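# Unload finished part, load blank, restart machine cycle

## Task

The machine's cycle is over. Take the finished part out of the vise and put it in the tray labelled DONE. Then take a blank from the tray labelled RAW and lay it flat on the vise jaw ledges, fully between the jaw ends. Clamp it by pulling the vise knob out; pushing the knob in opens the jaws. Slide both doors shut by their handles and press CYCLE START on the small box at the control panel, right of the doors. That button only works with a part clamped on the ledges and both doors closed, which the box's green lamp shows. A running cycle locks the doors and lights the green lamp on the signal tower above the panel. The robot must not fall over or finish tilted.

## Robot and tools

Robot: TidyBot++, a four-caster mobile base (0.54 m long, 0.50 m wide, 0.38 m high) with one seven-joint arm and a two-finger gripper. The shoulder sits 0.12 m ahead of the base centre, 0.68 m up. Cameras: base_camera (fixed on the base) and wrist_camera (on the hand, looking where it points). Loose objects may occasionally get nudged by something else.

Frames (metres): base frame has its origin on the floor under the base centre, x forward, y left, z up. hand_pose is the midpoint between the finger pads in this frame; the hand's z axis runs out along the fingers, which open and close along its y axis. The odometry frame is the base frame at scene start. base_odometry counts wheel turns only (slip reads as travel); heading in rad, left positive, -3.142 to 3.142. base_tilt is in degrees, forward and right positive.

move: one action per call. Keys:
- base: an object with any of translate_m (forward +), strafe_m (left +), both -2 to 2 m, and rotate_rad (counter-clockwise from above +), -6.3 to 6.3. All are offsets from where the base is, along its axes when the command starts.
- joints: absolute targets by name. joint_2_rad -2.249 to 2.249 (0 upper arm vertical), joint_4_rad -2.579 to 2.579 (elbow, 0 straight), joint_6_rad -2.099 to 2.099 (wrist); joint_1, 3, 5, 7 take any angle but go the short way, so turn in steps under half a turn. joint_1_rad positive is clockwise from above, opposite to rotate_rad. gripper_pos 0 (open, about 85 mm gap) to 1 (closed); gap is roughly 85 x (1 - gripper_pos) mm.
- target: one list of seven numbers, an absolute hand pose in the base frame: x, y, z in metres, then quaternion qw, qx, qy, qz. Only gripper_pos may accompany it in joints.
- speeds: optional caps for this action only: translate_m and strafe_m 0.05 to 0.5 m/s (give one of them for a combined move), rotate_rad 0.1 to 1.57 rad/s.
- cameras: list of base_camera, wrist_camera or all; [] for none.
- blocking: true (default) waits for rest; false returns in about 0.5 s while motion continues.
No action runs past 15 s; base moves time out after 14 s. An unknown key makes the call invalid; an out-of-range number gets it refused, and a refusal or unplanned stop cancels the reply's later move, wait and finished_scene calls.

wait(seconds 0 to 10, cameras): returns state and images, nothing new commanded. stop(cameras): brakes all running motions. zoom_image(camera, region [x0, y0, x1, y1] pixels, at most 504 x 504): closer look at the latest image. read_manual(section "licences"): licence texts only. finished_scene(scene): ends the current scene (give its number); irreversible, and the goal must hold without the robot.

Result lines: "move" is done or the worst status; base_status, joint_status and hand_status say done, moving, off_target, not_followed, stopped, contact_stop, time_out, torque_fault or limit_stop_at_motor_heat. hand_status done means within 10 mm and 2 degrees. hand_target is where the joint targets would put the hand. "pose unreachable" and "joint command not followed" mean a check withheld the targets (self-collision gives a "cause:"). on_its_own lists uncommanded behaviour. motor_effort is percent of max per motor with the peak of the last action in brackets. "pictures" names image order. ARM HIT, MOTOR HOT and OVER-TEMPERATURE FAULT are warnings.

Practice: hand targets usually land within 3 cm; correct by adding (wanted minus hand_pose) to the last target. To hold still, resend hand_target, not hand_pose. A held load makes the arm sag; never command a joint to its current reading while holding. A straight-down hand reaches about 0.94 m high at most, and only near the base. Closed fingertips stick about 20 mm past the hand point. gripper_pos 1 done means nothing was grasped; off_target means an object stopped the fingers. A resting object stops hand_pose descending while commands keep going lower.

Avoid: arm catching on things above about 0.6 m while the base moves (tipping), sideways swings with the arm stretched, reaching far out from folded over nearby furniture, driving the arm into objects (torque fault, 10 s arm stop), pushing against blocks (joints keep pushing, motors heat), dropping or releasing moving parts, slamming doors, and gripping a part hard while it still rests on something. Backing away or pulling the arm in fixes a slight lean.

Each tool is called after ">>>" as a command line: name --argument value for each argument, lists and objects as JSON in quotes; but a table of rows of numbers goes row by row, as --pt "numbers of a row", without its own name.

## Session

>>> move --cameras '["wrist_camera", "base_camera"]'

Scene clock: 0.00 s.
base_odometry: x=+0.000 y=+0.000 heading=+0.000
base_tilt: forward=+0.1 right=-0.2
base_status: not commanded
joint_positions: joint_1_rad=+0.029 joint_2_rad=-0.386 joint_3_rad=+3.177 joint_4_rad=-2.556 joint_5_rad=+0.039 joint_6_rad=-0.881 joint_7_rad=+1.548 gripper_pos=+0.000
joint_status: not commanded
motor_effort: joint_1_rad=+0 joint_2_rad=-1 joint_3_rad=+0 joint_4_rad=+15 joint_5_rad=+1 joint_6_rad=+1 joint_7_rad=+0
hand_pose: x=+0.2481 y=-0.0148 z=+0.5844 quat_wxyz=(+0.010, +0.998, -0.031, +0.045) (m; base frame)
hand_target: x=+0.2489 y=-0.0148 z=+0.5848 quat_wxyz=(+0.010, +0.998, -0.031, +0.046) (m; base frame)
hand_status: not commanded
pictures: base_camera, wrist_camera
camera_calibration:
wrist_camera: T_world_to_cam=[[-0.0264066, -0.99764, 0.0633851, -0.0561496], [-0.998552, 0.023352, -0.0484568, 0.326419], [0.0468622, -0.0645729, -0.996812, 0.707932], [0, 0, 0, 1]] pos_world=[0.291289, -0.0179264, 0.725052]

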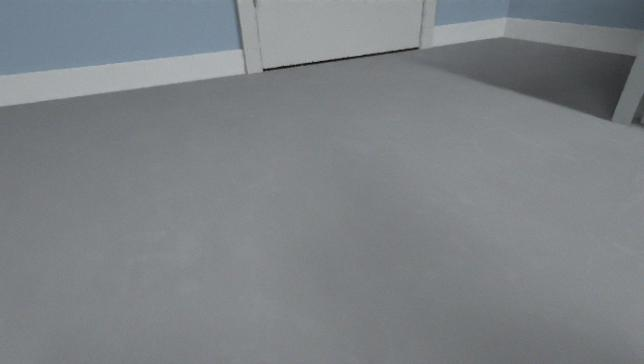

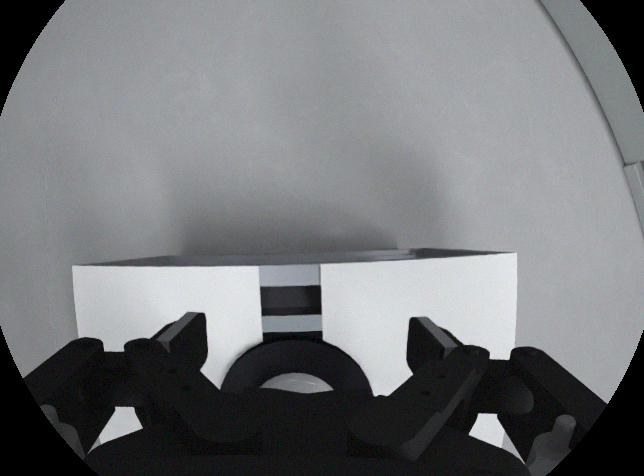

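>>> move --joints '{"joint_1_rad": 1.3, "joint_2_rad": -0.386, "joint_3_rad": 3.14, "joint_4_rad": -2.55, "joint_5_rad": 0.0, "joint_6_rad": 0.35, "joint_7_rad": 1.5708}' --cameras '["wrist_camera"]'

>>> move --joints '{"joint_1_rad": -1.3}' --cameras '["wrist_camera"]'

Scene clock: 14.37 s.
move: done
base_odometry: x=+0.000 y=+0.000 heading=+0.000
base_tilt: forward=+0.2 right=-0.2
base_status: not commanded
joint_positions: joint_1_rad=+1.277 joint_2_rad=-0.386 joint_3_rad=+3.157 joint_4_rad=-2.556 joint_5_rad=+0.039 joint_6_rad=+0.309 joint_7_rad=+1.548 gripper_pos=+0.000
joint_status: all done
motor_effort: joint_1_rad=+0(2) joint_2_rad=-5(6) joint_3_rad=+0(2) joint_4_rad=+20(20) joint_5_rad=+1(2) joint_6_rad=+8(9) joint_7_rad=+0(3)
hand_pose: x=+0.2337 y=-0.3829 z=+0.8053 quat_wxyz=(+0.357, +0.645, -0.476, +0.479) (m; base frame)
hand_target: x=+0.2291 y=-0.3891 z=+0.8209 quat_wxyz=(+0.373, +0.628, -0.476, +0.491) (m; base frame)
hand_status: not commanded
pictures: wrist_camera
camera_calibration:
wrist_camera: T_world_to_cam=[[-0.963399, -0.262285, 0.0553997, 0.0691541], [-0.135701, 0.298929, -0.944578, 0.956768], [0.231188, -0.917523, -0.32358, -0.00679401], [0, 0, 0, 1]] pos_world=[0.198028, -0.274101, 0.897712]

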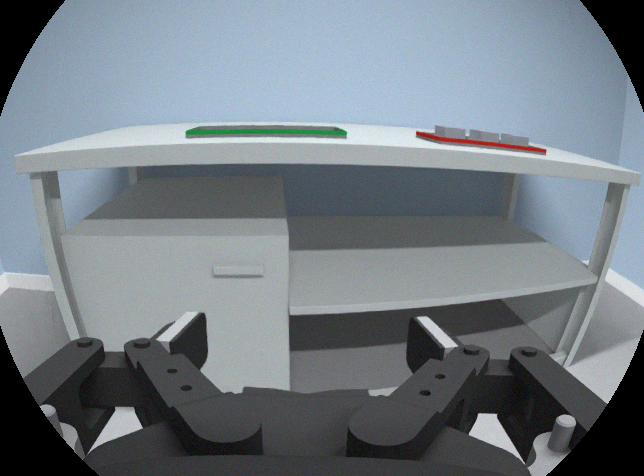

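Scene clock: 17.90 s.
move: done
base_odometry: x=+0.000 y=+0.000 heading=+0.000
base_tilt: forward=+0.2 right=-0.2
base_status: not commanded
joint_positions: joint_1_rad=-1.277 joint_2_rad=-0.386 joint_3_rad=+3.154 joint_4_rad=-2.556 joint_5_rad=+0.039 joint_6_rad=+0.312 joint_7_rad=+1.548 gripper_pos=+0.000
joint_status: all done
motor_effort: joint_1_rad=-1(2) joint_2_rad=-5(5) joint_3_rad=+0(1) joint_4_rad=+19(20) joint_5_rad=+1(1) joint_6_rad=+8(9) joint_7_rad=-1(1)
hand_pose: x=+0.2350 y=+0.3827 z=+0.8061 quat_wxyz=(-0.356, +0.641, +0.480, +0.481) (m; base frame)
hand_target: x=+0.2252 y=+0.3902 z=+0.8209 quat_wxyz=(-0.373, +0.627, +0.477, +0.490) (m; base frame)
hand_status: not commanded
pictures: wrist_camera
camera_calibration:
wrist_camera: T_world_to_cam=[[0.94778, -0.313936, 0.0561942, -0.158789], [-0.0505651, -0.321887, -0.945427, 0.947124], [0.314892, 0.893215, -0.320952, -0.0191653], [0, 0, 0, 1]] pos_world=[0.204423, 0.272136, 0.898208]

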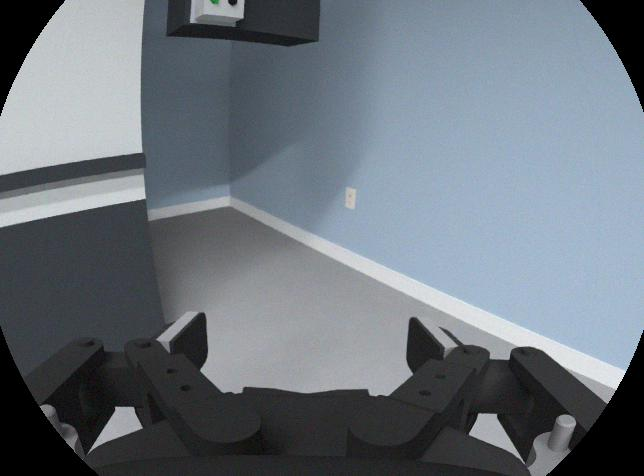

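>>> move --joints '{"joint_1_rad": 0.0, "joint_6_rad": 0.55}' --base '{"rotate_rad": 1.5708}' --cameras '["wrist_camera", "base_camera"]'

Scene clock: 45.63 s.
move: done
base_odometry: x=+0.000 y=+0.000 heading=+1.570
base_tilt: forward=+0.2 right=-0.1
base_status: done
joint_positions: joint_1_rad=-0.024 joint_2_rad=-0.386 joint_3_rad=+3.149 joint_4_rad=-2.556 joint_5_rad=+0.039 joint_6_rad=+0.510 joint_7_rad=+1.548 gripper_pos=+0.000
joint_status: all done
motor_effort: joint_1_rad=+0(2) joint_2_rad=-5(6) joint_3_rad=+0(2) joint_4_rad=+20(20) joint_5_rad=+1(1) joint_6_rad=+9(9) joint_7_rad=+0(1)
hand_pose: x=+0.5301 y=+0.0139 z=+0.8665 quat_wxyz=(-0.010, +0.738, +0.016, +0.675) (m; base frame)
hand_target: x=+0.5322 y=+0.0021 z=+0.8824 quat_wxyz=(+0.000, +0.722, +0.001, +0.692) (m; base frame)
hand_status: not commanded
pictures: base_camera, wrist_camera
camera_calibration:
wrist_camera: T_world_to_cam=[[-0.00188831, -0.998728, 0.0503845, -0.0396809], [-0.128794, -0.0497221, -0.990424, 0.977149], [0.99167, -0.00835947, -0.128537, -0.276264], [0, 0, 0, 1]] pos_world=[0.399739, 0.00664605, 0.934281]

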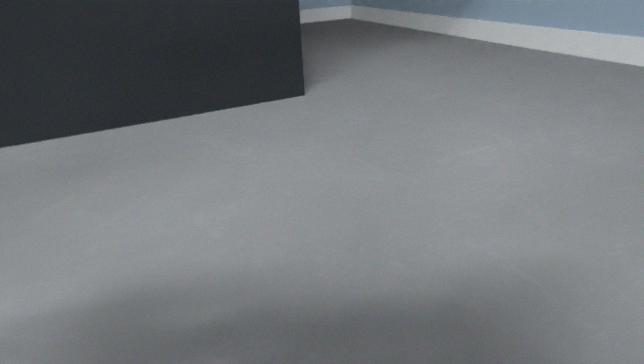

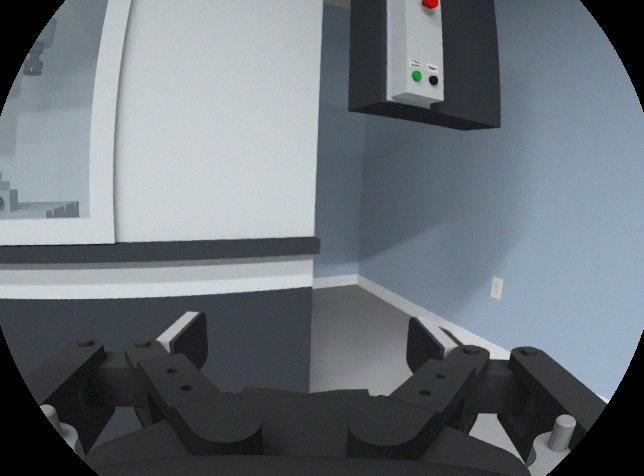

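>>> move --base '{"rotate_rad": 0.38}' --cameras '["wrist_camera", "base_camera"]'

Scene clock: 66.30 s.
move: done
base_odometry: x=+0.000 y=+0.000 heading=+1.949
base_tilt: forward=+0.2 right=-0.2
base_status: done
joint_positions: joint_1_rad=-0.019 joint_2_rad=-0.386 joint_3_rad=+3.146 joint_4_rad=-2.556 joint_5_rad=+0.039 joint_6_rad=+0.512 joint_7_rad=+1.548 gripper_pos=+0.000
joint_status: not commanded
motor_effort: joint_1_rad=+0(2) joint_2_rad=-5(6) joint_3_rad=+0(1) joint_4_rad=+19(20) joint_5_rad=+1(1) joint_6_rad=+9(9) joint_7_rad=+0(1)
hand_pose: x=+0.5302 y=+0.0133 z=+0.8671 quat_wxyz=(-0.009, +0.737, +0.016, +0.675) (m; base frame)
hand_target: x=+0.5322 y=+0.0021 z=+0.8824 quat_wxyz=(+0.000, +0.722, +0.001, +0.692) (m; base frame)
hand_status: not commanded
pictures: base_camera, wrist_camera
camera_calibration:
wrist_camera: T_world_to_cam=[[-0.00403741, -0.998667, 0.0514586, -0.0401351], [-0.126824, -0.0505321, -0.990637, 0.976891], [0.991917, -0.0105258, -0.126451, -0.278147], [0, 0, 0, 1]] pos_world=[0.399629, 0.0063551, 0.934638]

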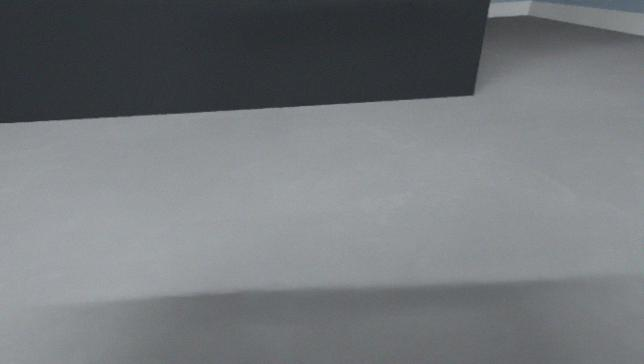

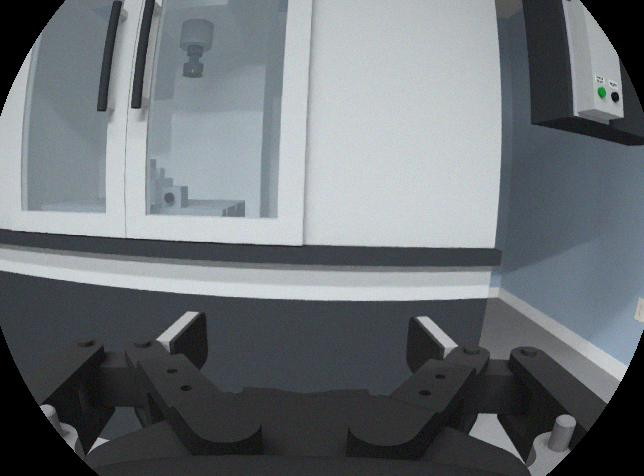

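>>> move --base '{"translate_m": 0.437, "strafe_m": 0.515, "rotate_rad": 0.061}' --joints '{"joint_1_rad": 0.0, "joint_2_rad": -0.3, "joint_3_rad": 3.14, "joint_4_rad": -1.478, "joint_5_rad": 0.0, "joint_6_rad": -0.44, "joint_7_rad": 1.5708, "gripper_pos": 0.2}' --cameras '["wrist_camera", "base_camera"]'

Scene clock: 141.30 s.
move: done
base_odometry: x=-0.640 y=+0.216 heading=+2.011
base_tilt: forward=+0.2 right=-0.2
base_status: done
joint_positions: joint_1_rad=-0.016 joint_2_rad=-0.307 joint_3_rad=+3.144 joint_4_rad=-1.493 joint_5_rad=+0.039 joint_6_rad=-0.392 joint_7_rad=+1.548 gripper_pos=+0.200
joint_status: all done
motor_effort: joint_1_rad=+0(2) joint_2_rad=-10(12) joint_3_rad=+0(2) joint_4_rad=+22(24) joint_5_rad=+1(2) joint_6_rad=+9(10) joint_7_rad=-1(3)
hand_pose: x=+0.5946 y=+0.0029 z=+1.1985 quat_wxyz=(+0.005, +0.710, +0.004, +0.704) (m; base frame)
hand_target: x=+0.5960 y=+0.0023 z=+1.1894 quat_wxyz=(+0.000, +0.724, +0.001, +0.690) (m; base frame)
hand_status: not commanded
pictures: base_camera, wrist_camera
camera_calibration:
wrist_camera: T_world_to_cam=[[-0.043611, -0.997645, 0.0529314, -0.045502], [-0.0489293, -0.0507854, -0.99751, 1.27474], [0.99785, -0.0460923, -0.0465993, -0.399396], [0, 0, 0, 1]] pos_world=[0.458925, 0.000934455, 1.25537]

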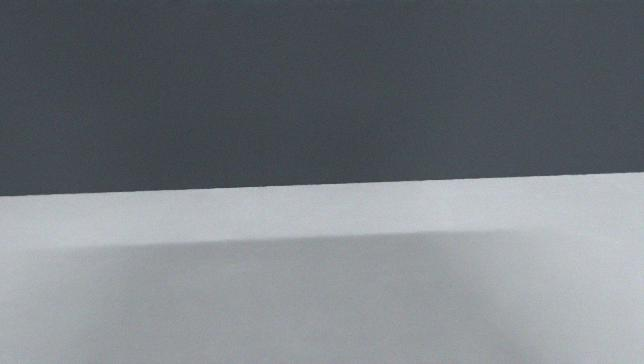

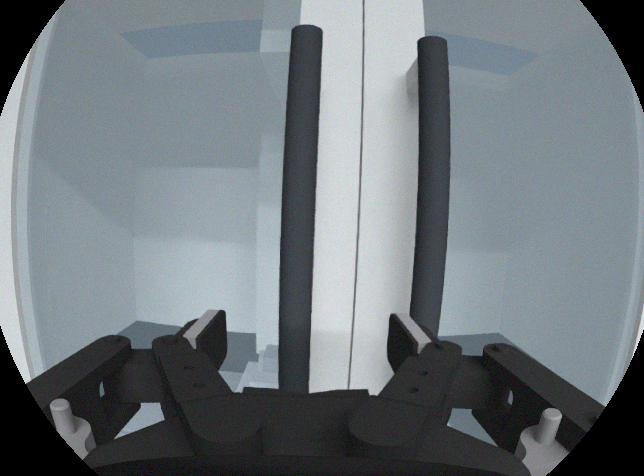

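>>> move --base '{"translate_m": 0.116, "strafe_m": 0.008}' --speeds '{"translate_m": 0.2}' --cameras '[]'

>>> move --joints '{"gripper_pos": 0.62}' --cameras '["wrist_camera"]'

Scene clock: 170.50 s.
move: done
base_odometry: x=-0.697 y=+0.318 heading=+2.011
base_tilt: forward=+0.1 right=-0.2
base_status: done
joint_positions: joint_1_rad=-0.016 joint_2_rad=-0.300 joint_3_rad=+3.144 joint_4_rad=-1.491 joint_5_rad=+0.039 joint_6_rad=-0.396 joint_7_rad=+1.548 gripper_pos=+0.200
joint_status: not commanded
motor_effort: joint_1_rad=+0(1) joint_2_rad=-10(13) joint_3_rad=+0(1) joint_4_rad=+22(22) joint_5_rad=+1(1) joint_6_rad=+9(9) joint_7_rad=+0(1)
hand_pose: x=+0.5979 y=+0.0029 z=+1.1955 quat_wxyz=(+0.005, +0.713, +0.004, +0.701) (m; base frame)
hand_target: x=+0.5960 y=+0.0023 z=+1.1894 quat_wxyz=(+0.000, +0.724, +0.001, +0.690) (m; base frame)
hand_status: not commanded
pictures: none
No camera images: "cameras" was empty.

Scene clock: 171.27 s.
move: done
base_odometry: x=-0.697 y=+0.318 heading=+2.011
base_tilt: forward=+0.2 right=-0.2
base_status: not commanded
joint_positions: joint_1_rad=-0.016 joint_2_rad=-0.300 joint_3_rad=+3.144 joint_4_rad=-1.491 joint_5_rad=+0.039 joint_6_rad=-0.396 joint_7_rad=+1.548 gripper_pos=+0.620
joint_status: all done
motor_effort: joint_1_rad=+0(1) joint_2_rad=-10(11) joint_3_rad=+0(0) joint_4_rad=+21(22) joint_5_rad=+1(1) joint_6_rad=+9(9) joint_7_rad=-1(1)
hand_pose: x=+0.5979 y=+0.0029 z=+1.1955 quat_wxyz=(+0.005, +0.713, +0.004, +0.701) (m; base frame)
hand_target: x=+0.5960 y=+0.0023 z=+1.1894 quat_wxyz=(+0.000, +0.724, +0.001, +0.690) (m; base frame)
hand_status: not commanded
pictures: wrist_camera
camera_calibration:
wrist_camera: T_world_to_cam=[[-0.0433057, -0.997635, 0.053369, -0.0458916], [-0.0571797, -0.0508566, -0.997068, 1.27628], [0.997424, -0.0462303, -0.0548421, -0.392697], [0, 0, 0, 1]] pos_world=[0.462676, 0.000969768, 1.25345]

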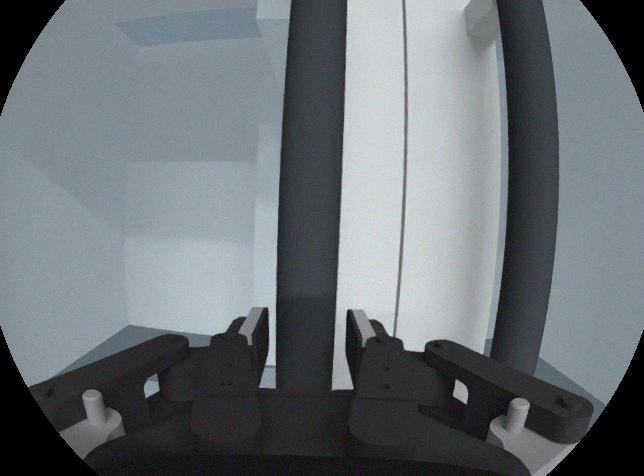

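>>> move --base '{"strafe_m": 0.36}' --speeds '{"strafe_m": 0.2}' --cameras '["wrist_camera"]'

Scene clock: 190.90 s.
move: done
base_odometry: x=-1.023 y=+0.164 heading=+2.011
base_tilt: forward=+0.2 right=-0.2
base_status: done
joint_positions: joint_1_rad=-0.012 joint_2_rad=-0.306 joint_3_rad=+3.132 joint_4_rad=-1.485 joint_5_rad=+0.021 joint_6_rad=-0.406 joint_7_rad=+1.548 gripper_pos=+0.620
joint_status: not commanded
motor_effort: joint_1_rad=+0(22) joint_2_rad=-10(15) joint_3_rad=+0(26) joint_4_rad=+21(22) joint_5_rad=+1(8) joint_6_rad=+9(11) joint_7_rad=-1(1)
hand_pose: x=+0.5939 y=+0.0101 z=+1.1988 quat_wxyz=(-0.004, +0.712, +0.004, +0.702) (m; base frame)
hand_target: x=+0.5960 y=+0.0023 z=+1.1894 quat_wxyz=(+0.000, +0.724, +0.001, +0.690) (m; base frame)
hand_status: not commanded
pictures: wrist_camera
camera_calibration:
wrist_camera: T_world_to_cam=[[-0.0300289, -0.998744, 0.0401006, -0.0310853], [-0.0544855, -0.0384234, -0.997775, 1.27888], [0.998063, -0.032147, -0.0532632, -0.39064], [0, 0, 0, 1]] pos_world=[0.45863, 0.0055346, 1.25647]

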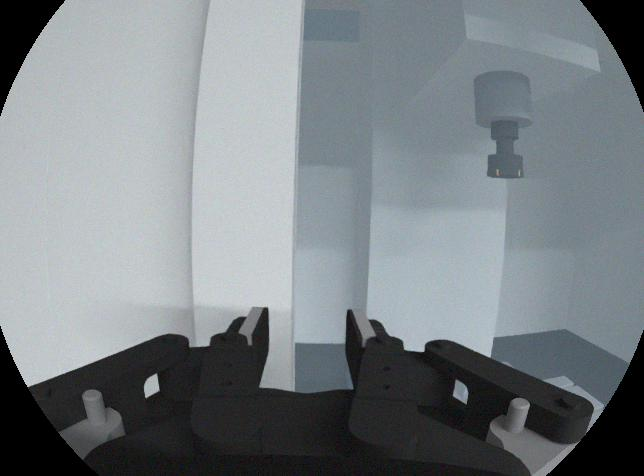

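>>> move --base '{"translate_m": -0.12, "strafe_m": -0.24}' --cameras '["wrist_camera"]'

Scene clock: 233.60 s.
move: done
base_odometry: x=-0.754 y=+0.158 heading=+2.011
base_tilt: forward=+0.2 right=-0.2
base_status: done
joint_positions: joint_1_rad=-0.012 joint_2_rad=-0.304 joint_3_rad=+3.137 joint_4_rad=-1.485 joint_5_rad=+0.021 joint_6_rad=-0.406 joint_7_rad=+1.548 gripper_pos=+0.620
joint_status: not commanded
motor_effort: joint_1_rad=-1(2) joint_2_rad=-10(12) joint_3_rad=+0(3) joint_4_rad=+21(22) joint_5_rad=+1(1) joint_6_rad=+9(9) joint_7_rad=+0(1)
hand_pose: x=+0.5951 y=+0.0073 z=+1.1979 quat_wxyz=(-0.003, +0.713, +0.002, +0.702) (m; base frame)
hand_target: x=+0.5960 y=+0.0023 z=+1.1894 quat_wxyz=(+0.000, +0.724, +0.001, +0.690) (m; base frame)
hand_status: not commanded
pictures: wrist_camera
camera_calibration:
wrist_camera: T_world_to_cam=[[-0.0342612, -0.998658, 0.0388437, -0.0297231], [-0.0566875, -0.0368621, -0.997711, 1.27911], [0.997804, -0.0363848, -0.0553485, -0.389237], [0, 0, 0, 1]] pos_world=[0.459873, 0.00330523, 1.2558]

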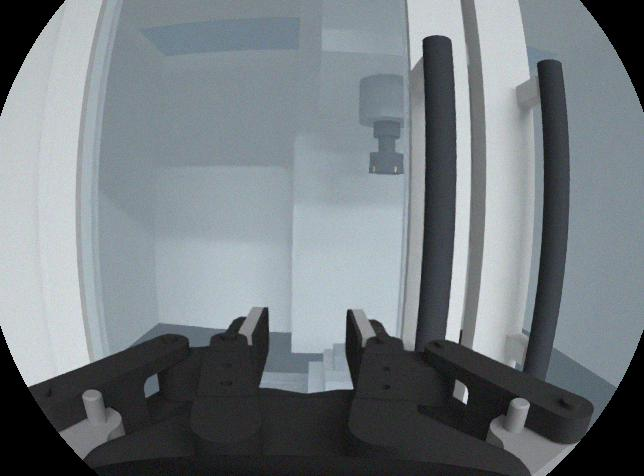

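>>> move --base '{"strafe_m": -0.105}' --joints '{"gripper_pos": 0.3}' --cameras '[]'

>>> move --base '{"translate_m": 0.133}' --speeds '{"translate_m": 0.2}' --cameras '["wrist_camera"]'

Scene clock: 258.37 s.
move: done
base_odometry: x=-0.659 y=+0.203 heading=+2.011
base_tilt: forward=+0.2 right=-0.2
base_status: done
joint_positions: joint_1_rad=-0.012 joint_2_rad=-0.304 joint_3_rad=+3.142 joint_4_rad=-1.485 joint_5_rad=+0.021 joint_6_rad=-0.406 joint_7_rad=+1.548 gripper_pos=+0.300
joint_status: all done
motor_effort: joint_1_rad=-1(2) joint_2_rad=-10(11) joint_3_rad=+0(3) joint_4_rad=+21(22) joint_5_rad=+1(1) joint_6_rad=+9(9) joint_7_rad=-1(1)
hand_pose: x=+0.5952 y=+0.0045 z=+1.1979 quat_wxyz=(-0.002, +0.713, +0.000, +0.702) (m; base frame)
hand_target: x=+0.5960 y=+0.0023 z=+1.1894 quat_wxyz=(+0.000, +0.724, +0.001, +0.690) (m; base frame)
hand_status: not commanded
pictures: none
No camera images: "cameras" was empty.

Scene clock: 259.87 s.
move: done
base_odometry: x=-0.716 y=+0.323 heading=+2.010
base_tilt: forward=+0.2 right=-0.1
base_status: done
joint_positions: joint_1_rad=-0.012 joint_2_rad=-0.300 joint_3_rad=+3.142 joint_4_rad=-1.485 joint_5_rad=+0.021 joint_6_rad=-0.406 joint_7_rad=+1.548 gripper_pos=+0.300
joint_status: not commanded
motor_effort: joint_1_rad=+0(1) joint_2_rad=-10(13) joint_3_rad=+0(1) joint_4_rad=+21(22) joint_5_rad=+1(1) joint_6_rad=+9(9) joint_7_rad=-1(1)
hand_pose: x=+0.5970 y=+0.0045 z=+1.1962 quat_wxyz=(-0.002, +0.714, +0.000, +0.700) (m; base frame)
hand_target: x=+0.5960 y=+0.0023 z=+1.1894 quat_wxyz=(+0.000, +0.724, +0.001, +0.690) (m; base frame)
hand_status: not commanded
pictures: wrist_camera
camera_calibration:
wrist_camera: T_world_to_cam=[[-0.0387328, -0.99854, 0.0376627, -0.0283835], [-0.0603882, -0.035283, -0.997551, 1.27947], [0.997423, -0.0409123, -0.0589334, -0.386809], [0, 0, 0, 1]] pos_world=[0.461977, 0.000976195, 1.25461]

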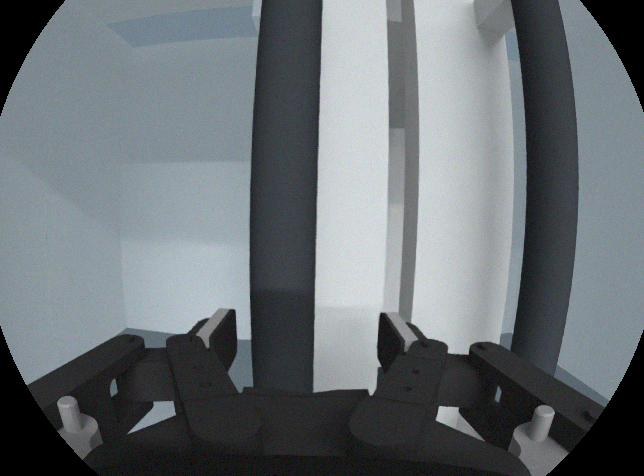

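>>> move --base '{"strafe_m": 0.009}' --joints '{"gripper_pos": 0.6}' --cameras '[]'

>>> move --joints '{"gripper_pos": 0.85}' --cameras '["wrist_camera"]'

Scene clock: 267.83 s.
move: done
base_odometry: x=-0.724 y=+0.319 heading=+2.010
base_tilt: forward=+0.2 right=-0.2
base_status: done
joint_positions: joint_1_rad=-0.012 joint_2_rad=-0.300 joint_3_rad=+3.140 joint_4_rad=-1.485 joint_5_rad=+0.021 joint_6_rad=-0.406 joint_7_rad=+1.548 gripper_pos=+0.600
joint_status: all done
motor_effort: joint_1_rad=+0(1) joint_2_rad=-10(12) joint_3_rad=+0(2) joint_4_rad=+21(22) joint_5_rad=+1(1) joint_6_rad=+9(9) joint_7_rad=-1(1)
hand_pose: x=+0.5969 y=+0.0052 z=+1.1962 quat_wxyz=(-0.002, +0.714, +0.001, +0.700) (m; base frame)
hand_target: x=+0.5960 y=+0.0023 z=+1.1894 quat_wxyz=(+0.000, +0.724, +0.001, +0.690) (m; base frame)
hand_status: not commanded
pictures: none
No camera images: "cameras" was empty.

Scene clock: 268.50 s.
move: off_target
base_odometry: x=-0.724 y=+0.319 heading=+2.010
base_tilt: forward=+0.2 right=-0.2
base_status: not commanded
joint_positions: joint_1_rad=-0.011 joint_2_rad=-0.301 joint_3_rad=+3.138 joint_4_rad=-1.485 joint_5_rad=+0.021 joint_6_rad=-0.407 joint_7_rad=+1.548 gripper_pos=+0.758
joint_status: gripper_pos off_target (ended at +0.758, target +0.850)
motor_effort: joint_1_rad=-1(3) joint_2_rad=-10(12) joint_3_rad=+0(5) joint_4_rad=+22(22) joint_5_rad=+1(2) joint_6_rad=+9(10) joint_7_rad=+0(1)
hand_pose: x=+0.5963 y=+0.0063 z=+1.1963 quat_wxyz=(-0.003, +0.714, +0.002, +0.700) (m; base frame)
hand_target: x=+0.5960 y=+0.0023 z=+1.1894 quat_wxyz=(+0.000, +0.724, +0.001, +0.690) (m; base frame)
hand_status: not commanded
pictures: wrist_camera
camera_calibration:
wrist_camera: T_world_to_cam=[[-0.0360572, -0.998601, 0.0386778, -0.0294328], [-0.0606263, -0.0364459, -0.997495, 1.27966], [0.997509, -0.0383117, -0.0592274, -0.385799], [0, 0, 0, 1]] pos_world=[0.461358, 0.00246599, 1.25474]

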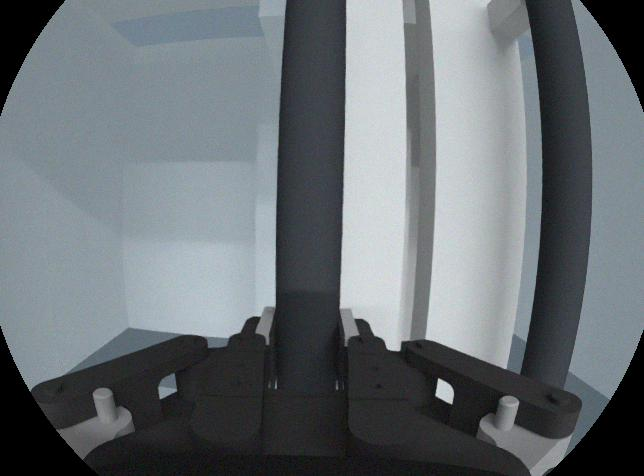

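>>> move --base '{"strafe_m": 0.34}' --speeds '{"strafe_m": 0.2}' --cameras '["wrist_camera"]'

Scene clock: 274.50 s.
move: done
base_odometry: x=-1.032 y=+0.175 heading=+2.010
base_tilt: forward=+0.2 right=-0.2
base_status: done
joint_positions: joint_1_rad=+0.078 joint_2_rad=-0.298 joint_3_rad=+3.229 joint_4_rad=-1.478 joint_5_rad=+0.021 joint_6_rad=-0.416 joint_7_rad=+1.548 gripper_pos=+0.760
joint_status: not commanded
motor_effort: joint_1_rad=-13(21) joint_2_rad=-9(17) joint_3_rad=-14(25) joint_4_rad=+23(24) joint_5_rad=-5(9) joint_6_rad=+11(11) joint_7_rad=-2(3)
hand_pose: x=+0.5901 y=-0.0913 z=+1.1958 quat_wxyz=(+0.049, +0.713, -0.071, +0.696) (m; base frame)
hand_target: x=+0.5960 y=+0.0023 z=+1.1894 quat_wxyz=(+0.000, +0.724, +0.001, +0.690) (m; base frame)
hand_status: not commanded
pictures: wrist_camera
camera_calibration:
wrist_camera: T_world_to_cam=[[-0.210389, -0.97754, 0.012348, 0.00923575], [-0.0676236, 0.00195145, -0.997709, 1.28314], [0.975276, -0.210742, -0.0665154, -0.37721], [0, 0, 0, 1]] pos_world=[0.456598, -0.0729698, 1.255]

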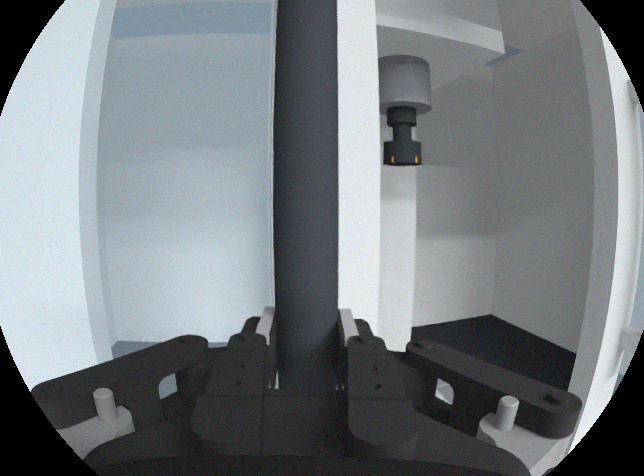

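>>> move --base '{"strafe_m": -0.095}' --speeds '{"strafe_m": 0.3}' --cameras '[]'

>>> move --joints '{"gripper_pos": 0.3}' --cameras '[]'

>>> move --base '{"translate_m": -0.11}' --cameras '[]'

>>> move --base '{"strafe_m": -0.378}' --cameras '["wrist_camera"]'

Scene clock: 290.10 s.
move: done
base_odometry: x=-0.946 y=+0.215 heading=+2.011
base_tilt: forward=+0.2 right=-0.1
base_status: done
joint_positions: joint_1_rad=+0.008 joint_2_rad=-0.315 joint_3_rad=+3.135 joint_4_rad=-1.486 joint_5_rad=+0.021 joint_6_rad=-0.428 joint_7_rad=+1.548 gripper_pos=+0.762
joint_status: not commanded
motor_effort: joint_1_rad=+0(13) joint_2_rad=-5(9) joint_3_rad=+2(15) joint_4_rad=+23(25) joint_5_rad=+1(5) joint_6_rad=+12(14) joint_7_rad=+1(2)
hand_pose: x=+0.5894 y=-0.0012 z=+1.1954 quat_wxyz=(+0.004, +0.717, -0.004, +0.697) (m; base frame)
hand_target: x=+0.5960 y=+0.0023 z=+1.1894 quat_wxyz=(+0.000, +0.724, +0.001, +0.690) (m; base frame)
hand_status: not commanded
pictures: none
No camera images: "cameras" was empty.

Scene clock: 290.93 s.
move: done
base_odometry: x=-0.946 y=+0.215 heading=+2.011
base_tilt: forward=+0.2 right=-0.2
base_status: not commanded
joint_positions: joint_1_rad=+0.008 joint_2_rad=-0.305 joint_3_rad=+3.135 joint_4_rad=-1.483 joint_5_rad=+0.021 joint_6_rad=-0.428 joint_7_rad=+1.548 gripper_pos=+0.300
joint_status: all done
motor_effort: joint_1_rad=+0(1) joint_2_rad=-10(11) joint_3_rad=+0(2) joint_4_rad=+21(24) joint_5_rad=+1(2) joint_6_rad=+9(12) joint_7_rad=+0(1)
hand_pose: x=+0.5941 y=-0.0013 z=+1.1924 quat_wxyz=(+0.004, +0.719, -0.004, +0.695) (m; base frame)
hand_target: x=+0.5960 y=+0.0023 z=+1.1894 quat_wxyz=(+0.000, +0.724, +0.001, +0.690) (m; base frame)
hand_status: not commanded
pictures: none
No camera images: "cameras" was empty.

Scene clock: 292.33 s.
move: done
base_odometry: x=-0.899 y=+0.115 heading=+2.011
base_tilt: forward=+0.2 right=-0.1
base_status: done
joint_positions: joint_1_rad=+0.008 joint_2_rad=-0.305 joint_3_rad=+3.135 joint_4_rad=-1.483 joint_5_rad=+0.021 joint_6_rad=-0.428 joint_7_rad=+1.548 gripper_pos=+0.300
joint_status: not commanded
motor_effort: joint_1_rad=+0(2) joint_2_rad=-10(13) joint_3_rad=+0(2) joint_4_rad=+21(22) joint_5_rad=+1(1) joint_6_rad=+9(9) joint_7_rad=+0(1)
hand_pose: x=+0.5940 y=-0.0015 z=+1.1925 quat_wxyz=(+0.004, +0.719, -0.004, +0.695) (m; base frame)
hand_target: x=+0.5960 y=+0.0023 z=+1.1894 quat_wxyz=(+0.000, +0.724, +0.001, +0.690) (m; base frame)
hand_status: not commanded
pictures: none
No camera images: "cameras" was empty.

Scene clock: 294.33 s.
move: done
base_odometry: x=-0.557 y=+0.276 heading=+2.010
base_tilt: forward=+0.2 right=-0.2
base_status: done
joint_positions: joint_1_rad=+0.008 joint_2_rad=-0.305 joint_3_rad=+3.141 joint_4_rad=-1.483 joint_5_rad=+0.021 joint_6_rad=-0.428 joint_7_rad=+1.548 gripper_pos=+0.300
joint_status: not commanded
motor_effort: joint_1_rad=-1(1) joint_2_rad=-10(10) joint_3_rad=-1(3) joint_4_rad=+21(22) joint_5_rad=+1(2) joint_6_rad=+9(9) joint_7_rad=-1(1)
hand_pose: x=+0.5940 y=-0.0048 z=+1.1925 quat_wxyz=(+0.005, +0.719, -0.007, +0.695) (m; base frame)
hand_target: x=+0.5960 y=+0.0023 z=+1.1894 quat_wxyz=(+0.000, +0.724, +0.001, +0.690) (m; base frame)
hand_status: not commanded
pictures: wrist_camera
camera_calibration:
wrist_camera: T_world_to_cam=[[-0.0577466, -0.997592, 0.0384136, -0.0271706], [-0.0767702, -0.0339265, -0.996471, 1.28372], [0.995375, -0.0604919, -0.0746262, -0.364598], [0, 0, 0, 1]] pos_world=[0.459894, -0.00560847, 1.25302]

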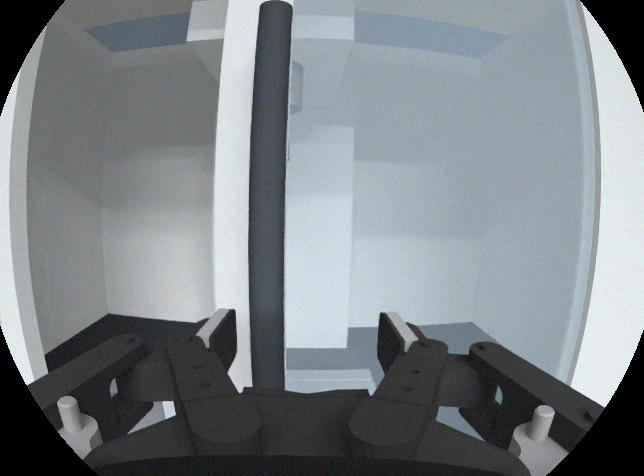

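>>> move --base '{"translate_m": 0.11, "strafe_m": 0.028}' --speeds '{"translate_m": 0.2}' --cameras '["wrist_camera"]'

Scene clock: 303.53 s.
move: done
base_odometry: x=-0.629 y=+0.364 heading=+2.010
base_tilt: forward=+0.3 right=-0.2
base_status: done
joint_positions: joint_1_rad=+0.008 joint_2_rad=-0.299 joint_3_rad=+3.141 joint_4_rad=-1.483 joint_5_rad=+0.021 joint_6_rad=-0.428 joint_7_rad=+1.548 gripper_pos=+0.300
joint_status: not commanded
motor_effort: joint_1_rad=+0(1) joint_2_rad=-10(14) joint_3_rad=+0(1) joint_4_rad=+21(23) joint_5_rad=+1(1) joint_6_rad=+9(9) joint_7_rad=+0(1)
hand_pose: x=+0.5971 y=-0.0048 z=+1.1896 quat_wxyz=(+0.005, +0.721, -0.007, +0.692) (m; base frame)
hand_target: x=+0.5960 y=+0.0023 z=+1.1894 quat_wxyz=(+0.000, +0.724, +0.001, +0.690) (m; base frame)
hand_status: not commanded
pictures: wrist_camera
camera_calibration:
wrist_camera: T_world_to_cam=[[-0.0575143, -0.997594, 0.0387145, -0.027403], [-0.0827719, -0.0338803, -0.995992, 1.28411], [0.994907, -0.0604883, -0.0806241, -0.360465], [0, 0, 0, 1]] pos_world=[0.463341, -0.00563496, 1.25096]

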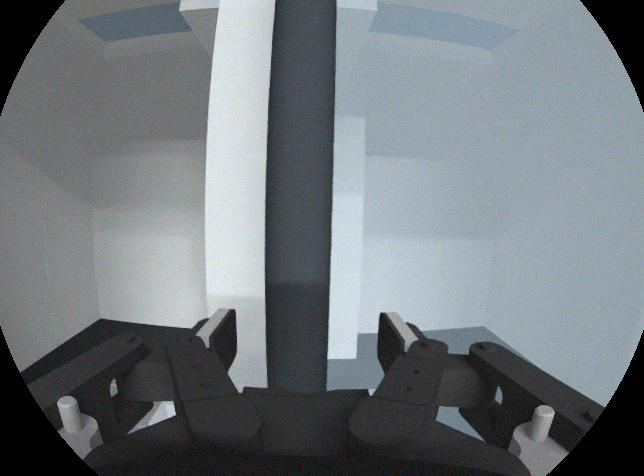

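>>> move --joints '{"gripper_pos": 0.85}' --cameras '[]'

>>> move --base '{"strafe_m": -0.34}' --speeds '{"strafe_m": 0.2}' --cameras '["wrist_camera"]'

Scene clock: 312.13 s.
move: off_target
base_odometry: x=-0.629 y=+0.364 heading=+2.010
base_tilt: forward=+0.2 right=-0.2
base_status: not commanded
joint_positions: joint_1_rad=+0.005 joint_2_rad=-0.300 joint_3_rad=+3.137 joint_4_rad=-1.484 joint_5_rad=+0.021 joint_6_rad=-0.429 joint_7_rad=+1.548 gripper_pos=+0.759
joint_status: gripper_pos off_target (ended at +0.759, target +0.850)
motor_effort: joint_1_rad=+2(5) joint_2_rad=-10(10) joint_3_rad=+2(4) joint_4_rad=+22(24) joint_5_rad=+2(3) joint_6_rad=+9(11) joint_7_rad=-1(1)
hand_pose: x=+0.5965 y=-0.0011 z=+1.1898 quat_wxyz=(+0.003, +0.721, -0.004, +0.692) (m; base frame)
hand_target: x=+0.5960 y=+0.0023 z=+1.1894 quat_wxyz=(+0.000, +0.724, +0.001, +0.690) (m; base frame)
hand_status: not commanded
pictures: none
No camera images: "cameras" was empty.

Scene clock: 314.53 s.
move: done
base_odometry: x=-0.321 y=+0.509 heading=+2.010
base_tilt: forward=+0.2 right=-0.2
base_status: done
joint_positions: joint_1_rad=-0.072 joint_2_rad=-0.286 joint_3_rad=+3.059 joint_4_rad=-1.475 joint_5_rad=+0.003 joint_6_rad=-0.420 joint_7_rad=+1.548 gripper_pos=+0.761
joint_status: not commanded
motor_effort: joint_1_rad=+10(19) joint_2_rad=-13(19) joint_3_rad=+13(24) joint_4_rad=+21(24) joint_5_rad=+5(9) joint_6_rad=+8(12) joint_7_rad=-2(2)
hand_pose: x=+0.5951 y=+0.0856 z=+1.1896 quat_wxyz=(-0.050, +0.719, +0.055, +0.691) (m; base frame)
hand_target: x=+0.5960 y=+0.0023 z=+1.1894 quat_wxyz=(+0.000, +0.724, +0.001, +0.690) (m; base frame)
hand_status: not commanded
pictures: wrist_camera
camera_calibration:
wrist_camera: T_world_to_cam=[[0.107618, -0.99319, 0.0446345, -0.043004], [-0.073761, -0.0527479, -0.99588, 1.28308], [0.991452, 0.103882, -0.0789353, -0.367054], [0, 0, 0, 1]] pos_world=[0.463186, 0.063099, 1.25074]

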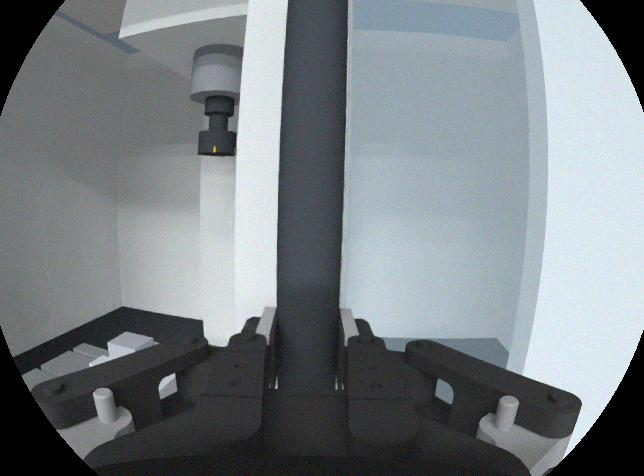

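>>> move --base '{"strafe_m": 0.085}' --speeds '{"strafe_m": 0.3}' --cameras '[]'

>>> move --joints '{"gripper_pos": 0.3}' --cameras '[]'

>>> move --base '{"translate_m": -0.11}' --cameras '[]'

>>> move --base '{"strafe_m": 0.25}' --joints '{"joint_6_rad": -0.9, "gripper_pos": 1.0}' --cameras '["wrist_camera", "base_camera"]'

>>> zoom_image --camera "wrist_camera" --region '[150, 100, 500, 340]'

Scene clock: 342.70 s.
move: done
base_odometry: x=-0.398 y=+0.473 heading=+2.010
base_tilt: forward=+0.2 right=-0.1
base_status: done
joint_positions: joint_1_rad=-0.007 joint_2_rad=-0.308 joint_3_rad=+3.142 joint_4_rad=-1.489 joint_5_rad=+0.003 joint_6_rad=-0.431 joint_7_rad=+1.548 gripper_pos=+0.762
joint_status: not commanded
motor_effort: joint_1_rad=-1(11) joint_2_rad=-7(14) joint_3_rad=-1(13) joint_4_rad=+25(26) joint_5_rad=-1(5) joint_6_rad=+13(14) joint_7_rad=-2(3)
hand_pose: x=+0.5933 y=+0.0043 z=+1.1893 quat_wxyz=(-0.009, +0.722, -0.005, +0.692) (m; base frame)
hand_target: x=+0.5960 y=+0.0023 z=+1.1894 quat_wxyz=(+0.000, +0.724, +0.001, +0.690) (m; base frame)
hand_status: not commanded
pictures: none
No camera images: "cameras" was empty.

Scene clock: 343.53 s.
move: done
base_odometry: x=-0.398 y=+0.473 heading=+2.010
base_tilt: forward=+0.2 right=-0.1
base_status: not commanded
joint_positions: joint_1_rad=-0.007 joint_2_rad=-0.303 joint_3_rad=+3.142 joint_4_rad=-1.483 joint_5_rad=+0.003 joint_6_rad=-0.431 joint_7_rad=+1.548 gripper_pos=+0.300
joint_status: all done
motor_effort: joint_1_rad=+0(1) joint_2_rad=-10(11) joint_3_rad=+0(2) joint_4_rad=+21(25) joint_5_rad=+1(1) joint_6_rad=+8(13) joint_7_rad=+0(3)
hand_pose: x=+0.5950 y=+0.0043 z=+1.1905 quat_wxyz=(-0.009, +0.721, -0.005, +0.693) (m; base frame)
hand_target: x=+0.5960 y=+0.0023 z=+1.1894 quat_wxyz=(+0.000, +0.724, +0.001, +0.690) (m; base frame)
hand_status: not commanded
pictures: none
No camera images: "cameras" was empty.

Scene clock: 344.93 s.
move: done
base_odometry: x=-0.351 y=+0.373 heading=+2.010
base_tilt: forward=+0.2 right=-0.2
base_status: done
joint_positions: joint_1_rad=-0.007 joint_2_rad=-0.307 joint_3_rad=+3.142 joint_4_rad=-1.483 joint_5_rad=+0.003 joint_6_rad=-0.431 joint_7_rad=+1.548 gripper_pos=+0.300
joint_status: not commanded
motor_effort: joint_1_rad=+0(1) joint_2_rad=-10(14) joint_3_rad=+0(1) joint_4_rad=+22(22) joint_5_rad=+1(1) joint_6_rad=+8(9) joint_7_rad=+0(1)
hand_pose: x=+0.5930 y=+0.0043 z=+1.1925 quat_wxyz=(-0.009, +0.720, -0.005, +0.694) (m; base frame)
hand_target: x=+0.5960 y=+0.0023 z=+1.1894 quat_wxyz=(+0.000, +0.724, +0.001, +0.690) (m; base frame)
hand_status: not commanded
pictures: none
No camera images: "cameras" was empty.

Scene clock: 346.63 s.
move: done
base_odometry: x=-0.577 y=+0.267 heading=+2.010
base_tilt: forward=+0.2 right=-0.2
base_status: done
joint_positions: joint_1_rad=-0.007 joint_2_rad=-0.305 joint_3_rad=+3.138 joint_4_rad=-1.483 joint_5_rad=+0.003 joint_6_rad=-0.862 joint_7_rad=+1.548 gripper_pos=+0.999
joint_status: all done
motor_effort: joint_1_rad=+0(2) joint_2_rad=-9(11) joint_3_rad=+0(3) joint_4_rad=+21(23) joint_5_rad=+1(1) joint_6_rad=+7(9) joint_7_rad=+0(1)
hand_pose: x=+0.5607 y=+0.0057 z=+1.0629 quat_wxyz=(-0.007, +0.852, -0.005, +0.524) (m; base frame)
hand_target: x=+0.5572 y=+0.0022 z=+1.0529 quat_wxyz=(+0.000, +0.862, +0.001, +0.507) (m; base frame)
hand_status: not commanded
pictures: base_camera, wrist_camera
camera_calibration:
wrist_camera: T_world_to_cam=[[-0.021279, -0.999043, 0.0382124, -0.0339118], [-0.487843, -0.0229864, -0.872629, 1.2512], [0.872672, -0.0372103, -0.486887, 0.166369], [0, 0, 0, 1]] pos_world=[0.464483, 0.0010719, 1.17413]

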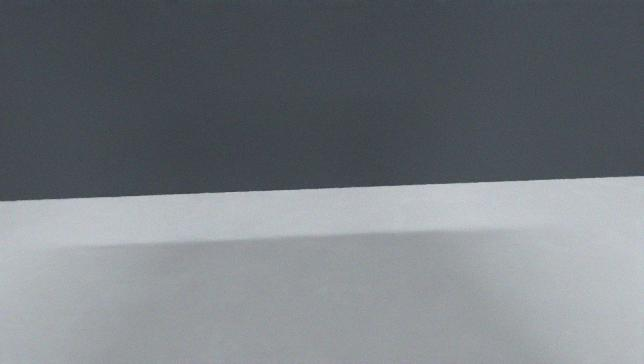

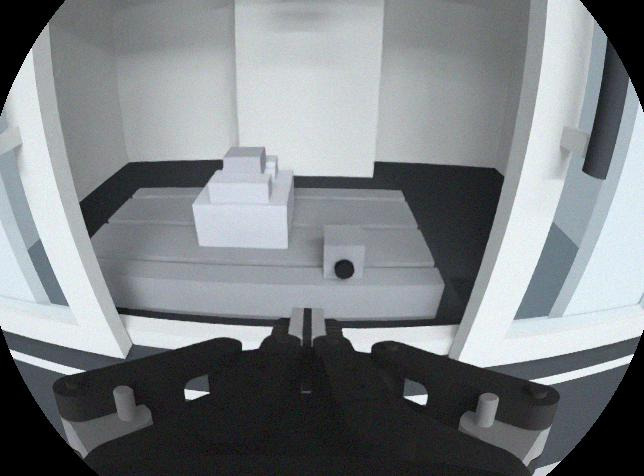

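Scaled by 1.440.

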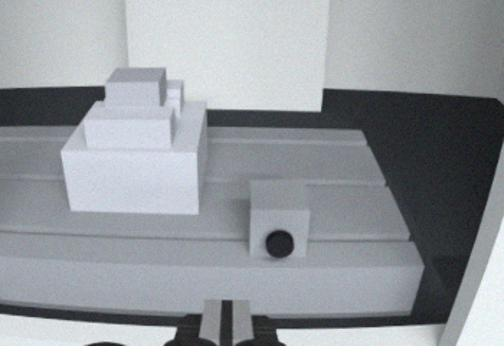

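>>> zoom_image --camera "wrist_camera" --region '[60, 160, 310, 360]'

>>> zoom_image --camera "wrist_camera" --region '[270, 160, 520, 360]'

Scaled by 2.016.

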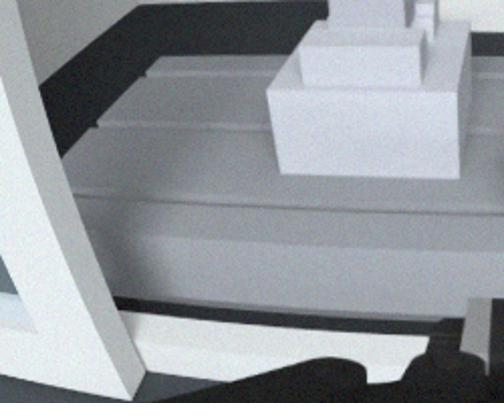

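Scaled by 2.016.

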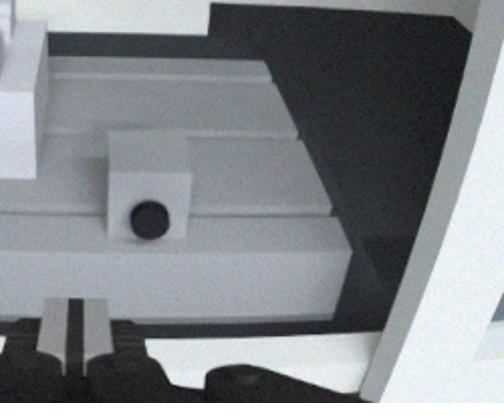

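>>> move --base '{"strafe_m": -0.052}' --joints '{"joint_1_rad": 0.0, "joint_2_rad": 0.0, "joint_3_rad": 3.14, "joint_4_rad": -2.431, "joint_5_rad": 0.0, "joint_6_rad": 0.892, "joint_7_rad": 1.5708, "gripper_pos": 1.0}' --cameras '["wrist_camera"]'

>>> zoom_image --camera "wrist_camera" --region '[150, 120, 500, 360]'

Scene clock: 401.73 s.
move: done
base_odometry: x=-0.530 y=+0.289 heading=+2.011
base_tilt: forward=+0.2 right=-0.2
base_status: done
joint_positions: joint_1_rad=-0.007 joint_2_rad=-0.016 joint_3_rad=+3.141 joint_4_rad=-2.421 joint_5_rad=+0.003 joint_6_rad=+0.851 joint_7_rad=+1.548 gripper_pos=+0.999
joint_status: all done
motor_effort: joint_1_rad=+0(2) joint_2_rad=-17(18) joint_3_rad=-1(3) joint_4_rad=+18(23) joint_5_rad=+1(2) joint_6_rad=+9(10) joint_7_rad=-1(2)
hand_pose: x=+0.6346 y=+0.0060 z=+0.8752 quat_wxyz=(-0.011, +0.701, -0.004, +0.713) (m; base frame)
hand_target: x=+0.6352 y=+0.0022 z=+0.8742 quat_wxyz=(-0.001, +0.696, +0.001, +0.718) (m; base frame)
hand_status: not commanded
pictures: wrist_camera
camera_calibration:
wrist_camera: T_world_to_cam=[[-0.0335216, -0.999273, 0.0181751, 0.000415961], [-0.0238407, -0.0173807, -0.999565, 0.940034], [0.999154, -0.0339403, -0.0232407, -0.475611], [0, 0, 0, 1]] pos_world=[0.497634, 0.000611692, 0.928563]

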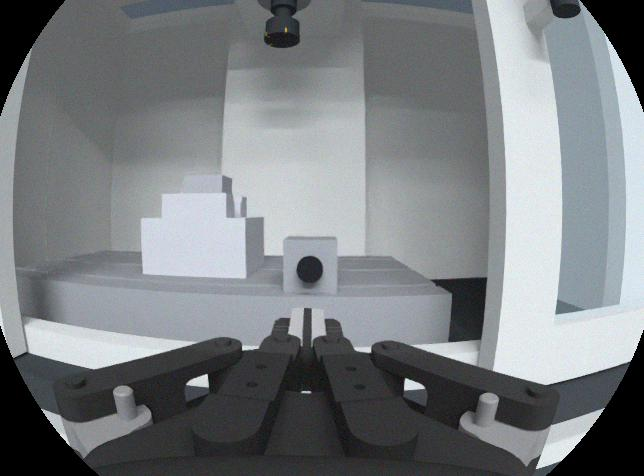

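Scaled by 1.440.

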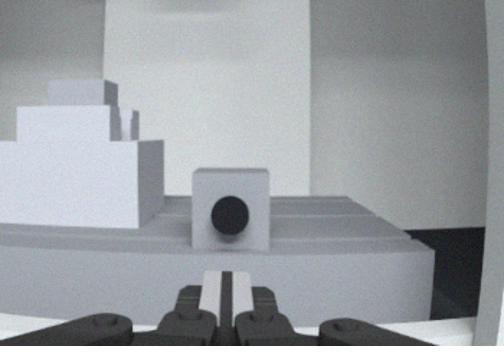

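>>> move

Scene clock: 453.07 s.
base_odometry: x=-0.530 y=+0.289 heading=+2.011
base_tilt: forward=+0.2 right=-0.2
base_status: done
joint_positions: joint_1_rad=-0.007 joint_2_rad=-0.016 joint_3_rad=+3.141 joint_4_rad=-2.421 joint_5_rad=+0.003 joint_6_rad=+0.854 joint_7_rad=+1.548 gripper_pos=+0.999
joint_status: all done
motor_effort: joint_1_rad=+0(2) joint_2_rad=-17(18) joint_3_rad=+0(3) joint_4_rad=+17(23) joint_5_rad=+1(2) joint_6_rad=+9(10) joint_7_rad=+0(2)
hand_pose: x=+0.6346 y=+0.0060 z=+0.8763 quat_wxyz=(-0.011, +0.700, -0.004, +0.714) (m; base frame)
hand_target: x=+0.6352 y=+0.0022 z=+0.8742 quat_wxyz=(-0.001, +0.696, +0.001, +0.718) (m; base frame)
hand_status: not commanded
pictures: base_camera, wrist_camera
camera_calibration:
wrist_camera: T_world_to_cam=[[-0.0335806, -0.999274, 0.0180169, 0.000572722], [-0.0201892, -0.0173451, -0.999646, 0.938923], [0.999232, -0.0339325, -0.0195921, -0.478811], [0, 0, 0, 1]] pos_world=[0.497418, 0.000610805, 0.929199]

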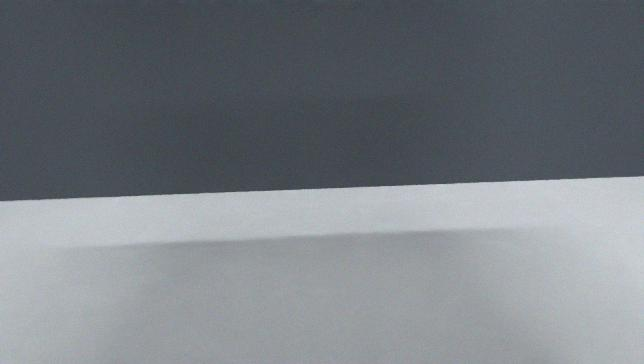

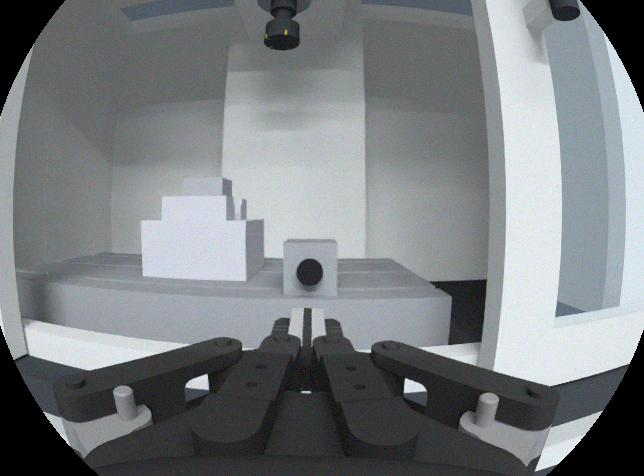

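>>> move --base '{"translate_m": 0.19}' --joints '{"joint_2_rad": 0.018, "gripper_pos": 1.0}' --speeds '{"translate_m": 0.25}' --cameras '["wrist_camera"]'

Scene clock: 472.77 s.
move: done
base_odometry: x=-0.611 y=+0.461 heading=+2.011
base_tilt: forward=+0.1 right=-0.2
base_status: done
joint_positions: joint_1_rad=-0.007 joint_2_rad=+0.010 joint_3_rad=+3.141 joint_4_rad=-2.425 joint_5_rad=+0.003 joint_6_rad=+0.857 joint_7_rad=+1.548 gripper_pos=+0.999
joint_status: all done
motor_effort: joint_1_rad=+0(1) joint_2_rad=-17(19) joint_3_rad=+0(1) joint_4_rad=+17(18) joint_5_rad=+0(1) joint_6_rad=+8(9) joint_7_rad=+0(1)
hand_pose: x=+0.6386 y=+0.0060 z=+0.8610 quat_wxyz=(-0.011, +0.710, -0.004, +0.704) (m; base frame)
hand_target: x=+0.6385 y=+0.0022 z=+0.8649 quat_wxyz=(-0.001, +0.702, +0.001, +0.712) (m; base frame)
hand_status: not commanded
pictures: wrist_camera
camera_calibration:
wrist_camera: T_world_to_cam=[[-0.0330411, -0.99927, 0.0191818, -0.000333553], [-0.0489491, -0.0175513, -0.998647, 0.941159], [0.998255, -0.0339354, -0.0483334, -0.45774], [0, 0, 0, 1]] pos_world=[0.502999, 0.00065168, 0.917768]

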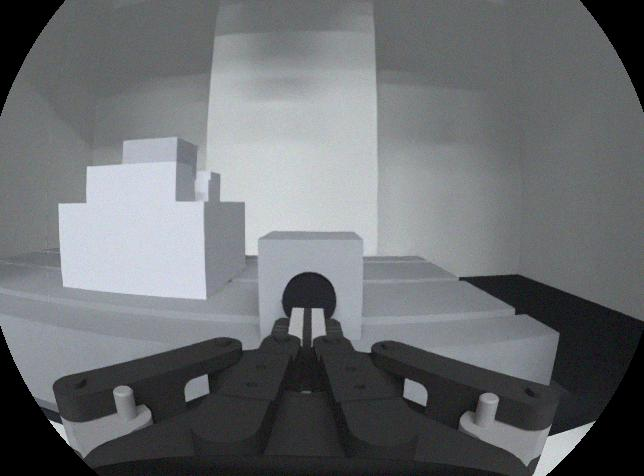

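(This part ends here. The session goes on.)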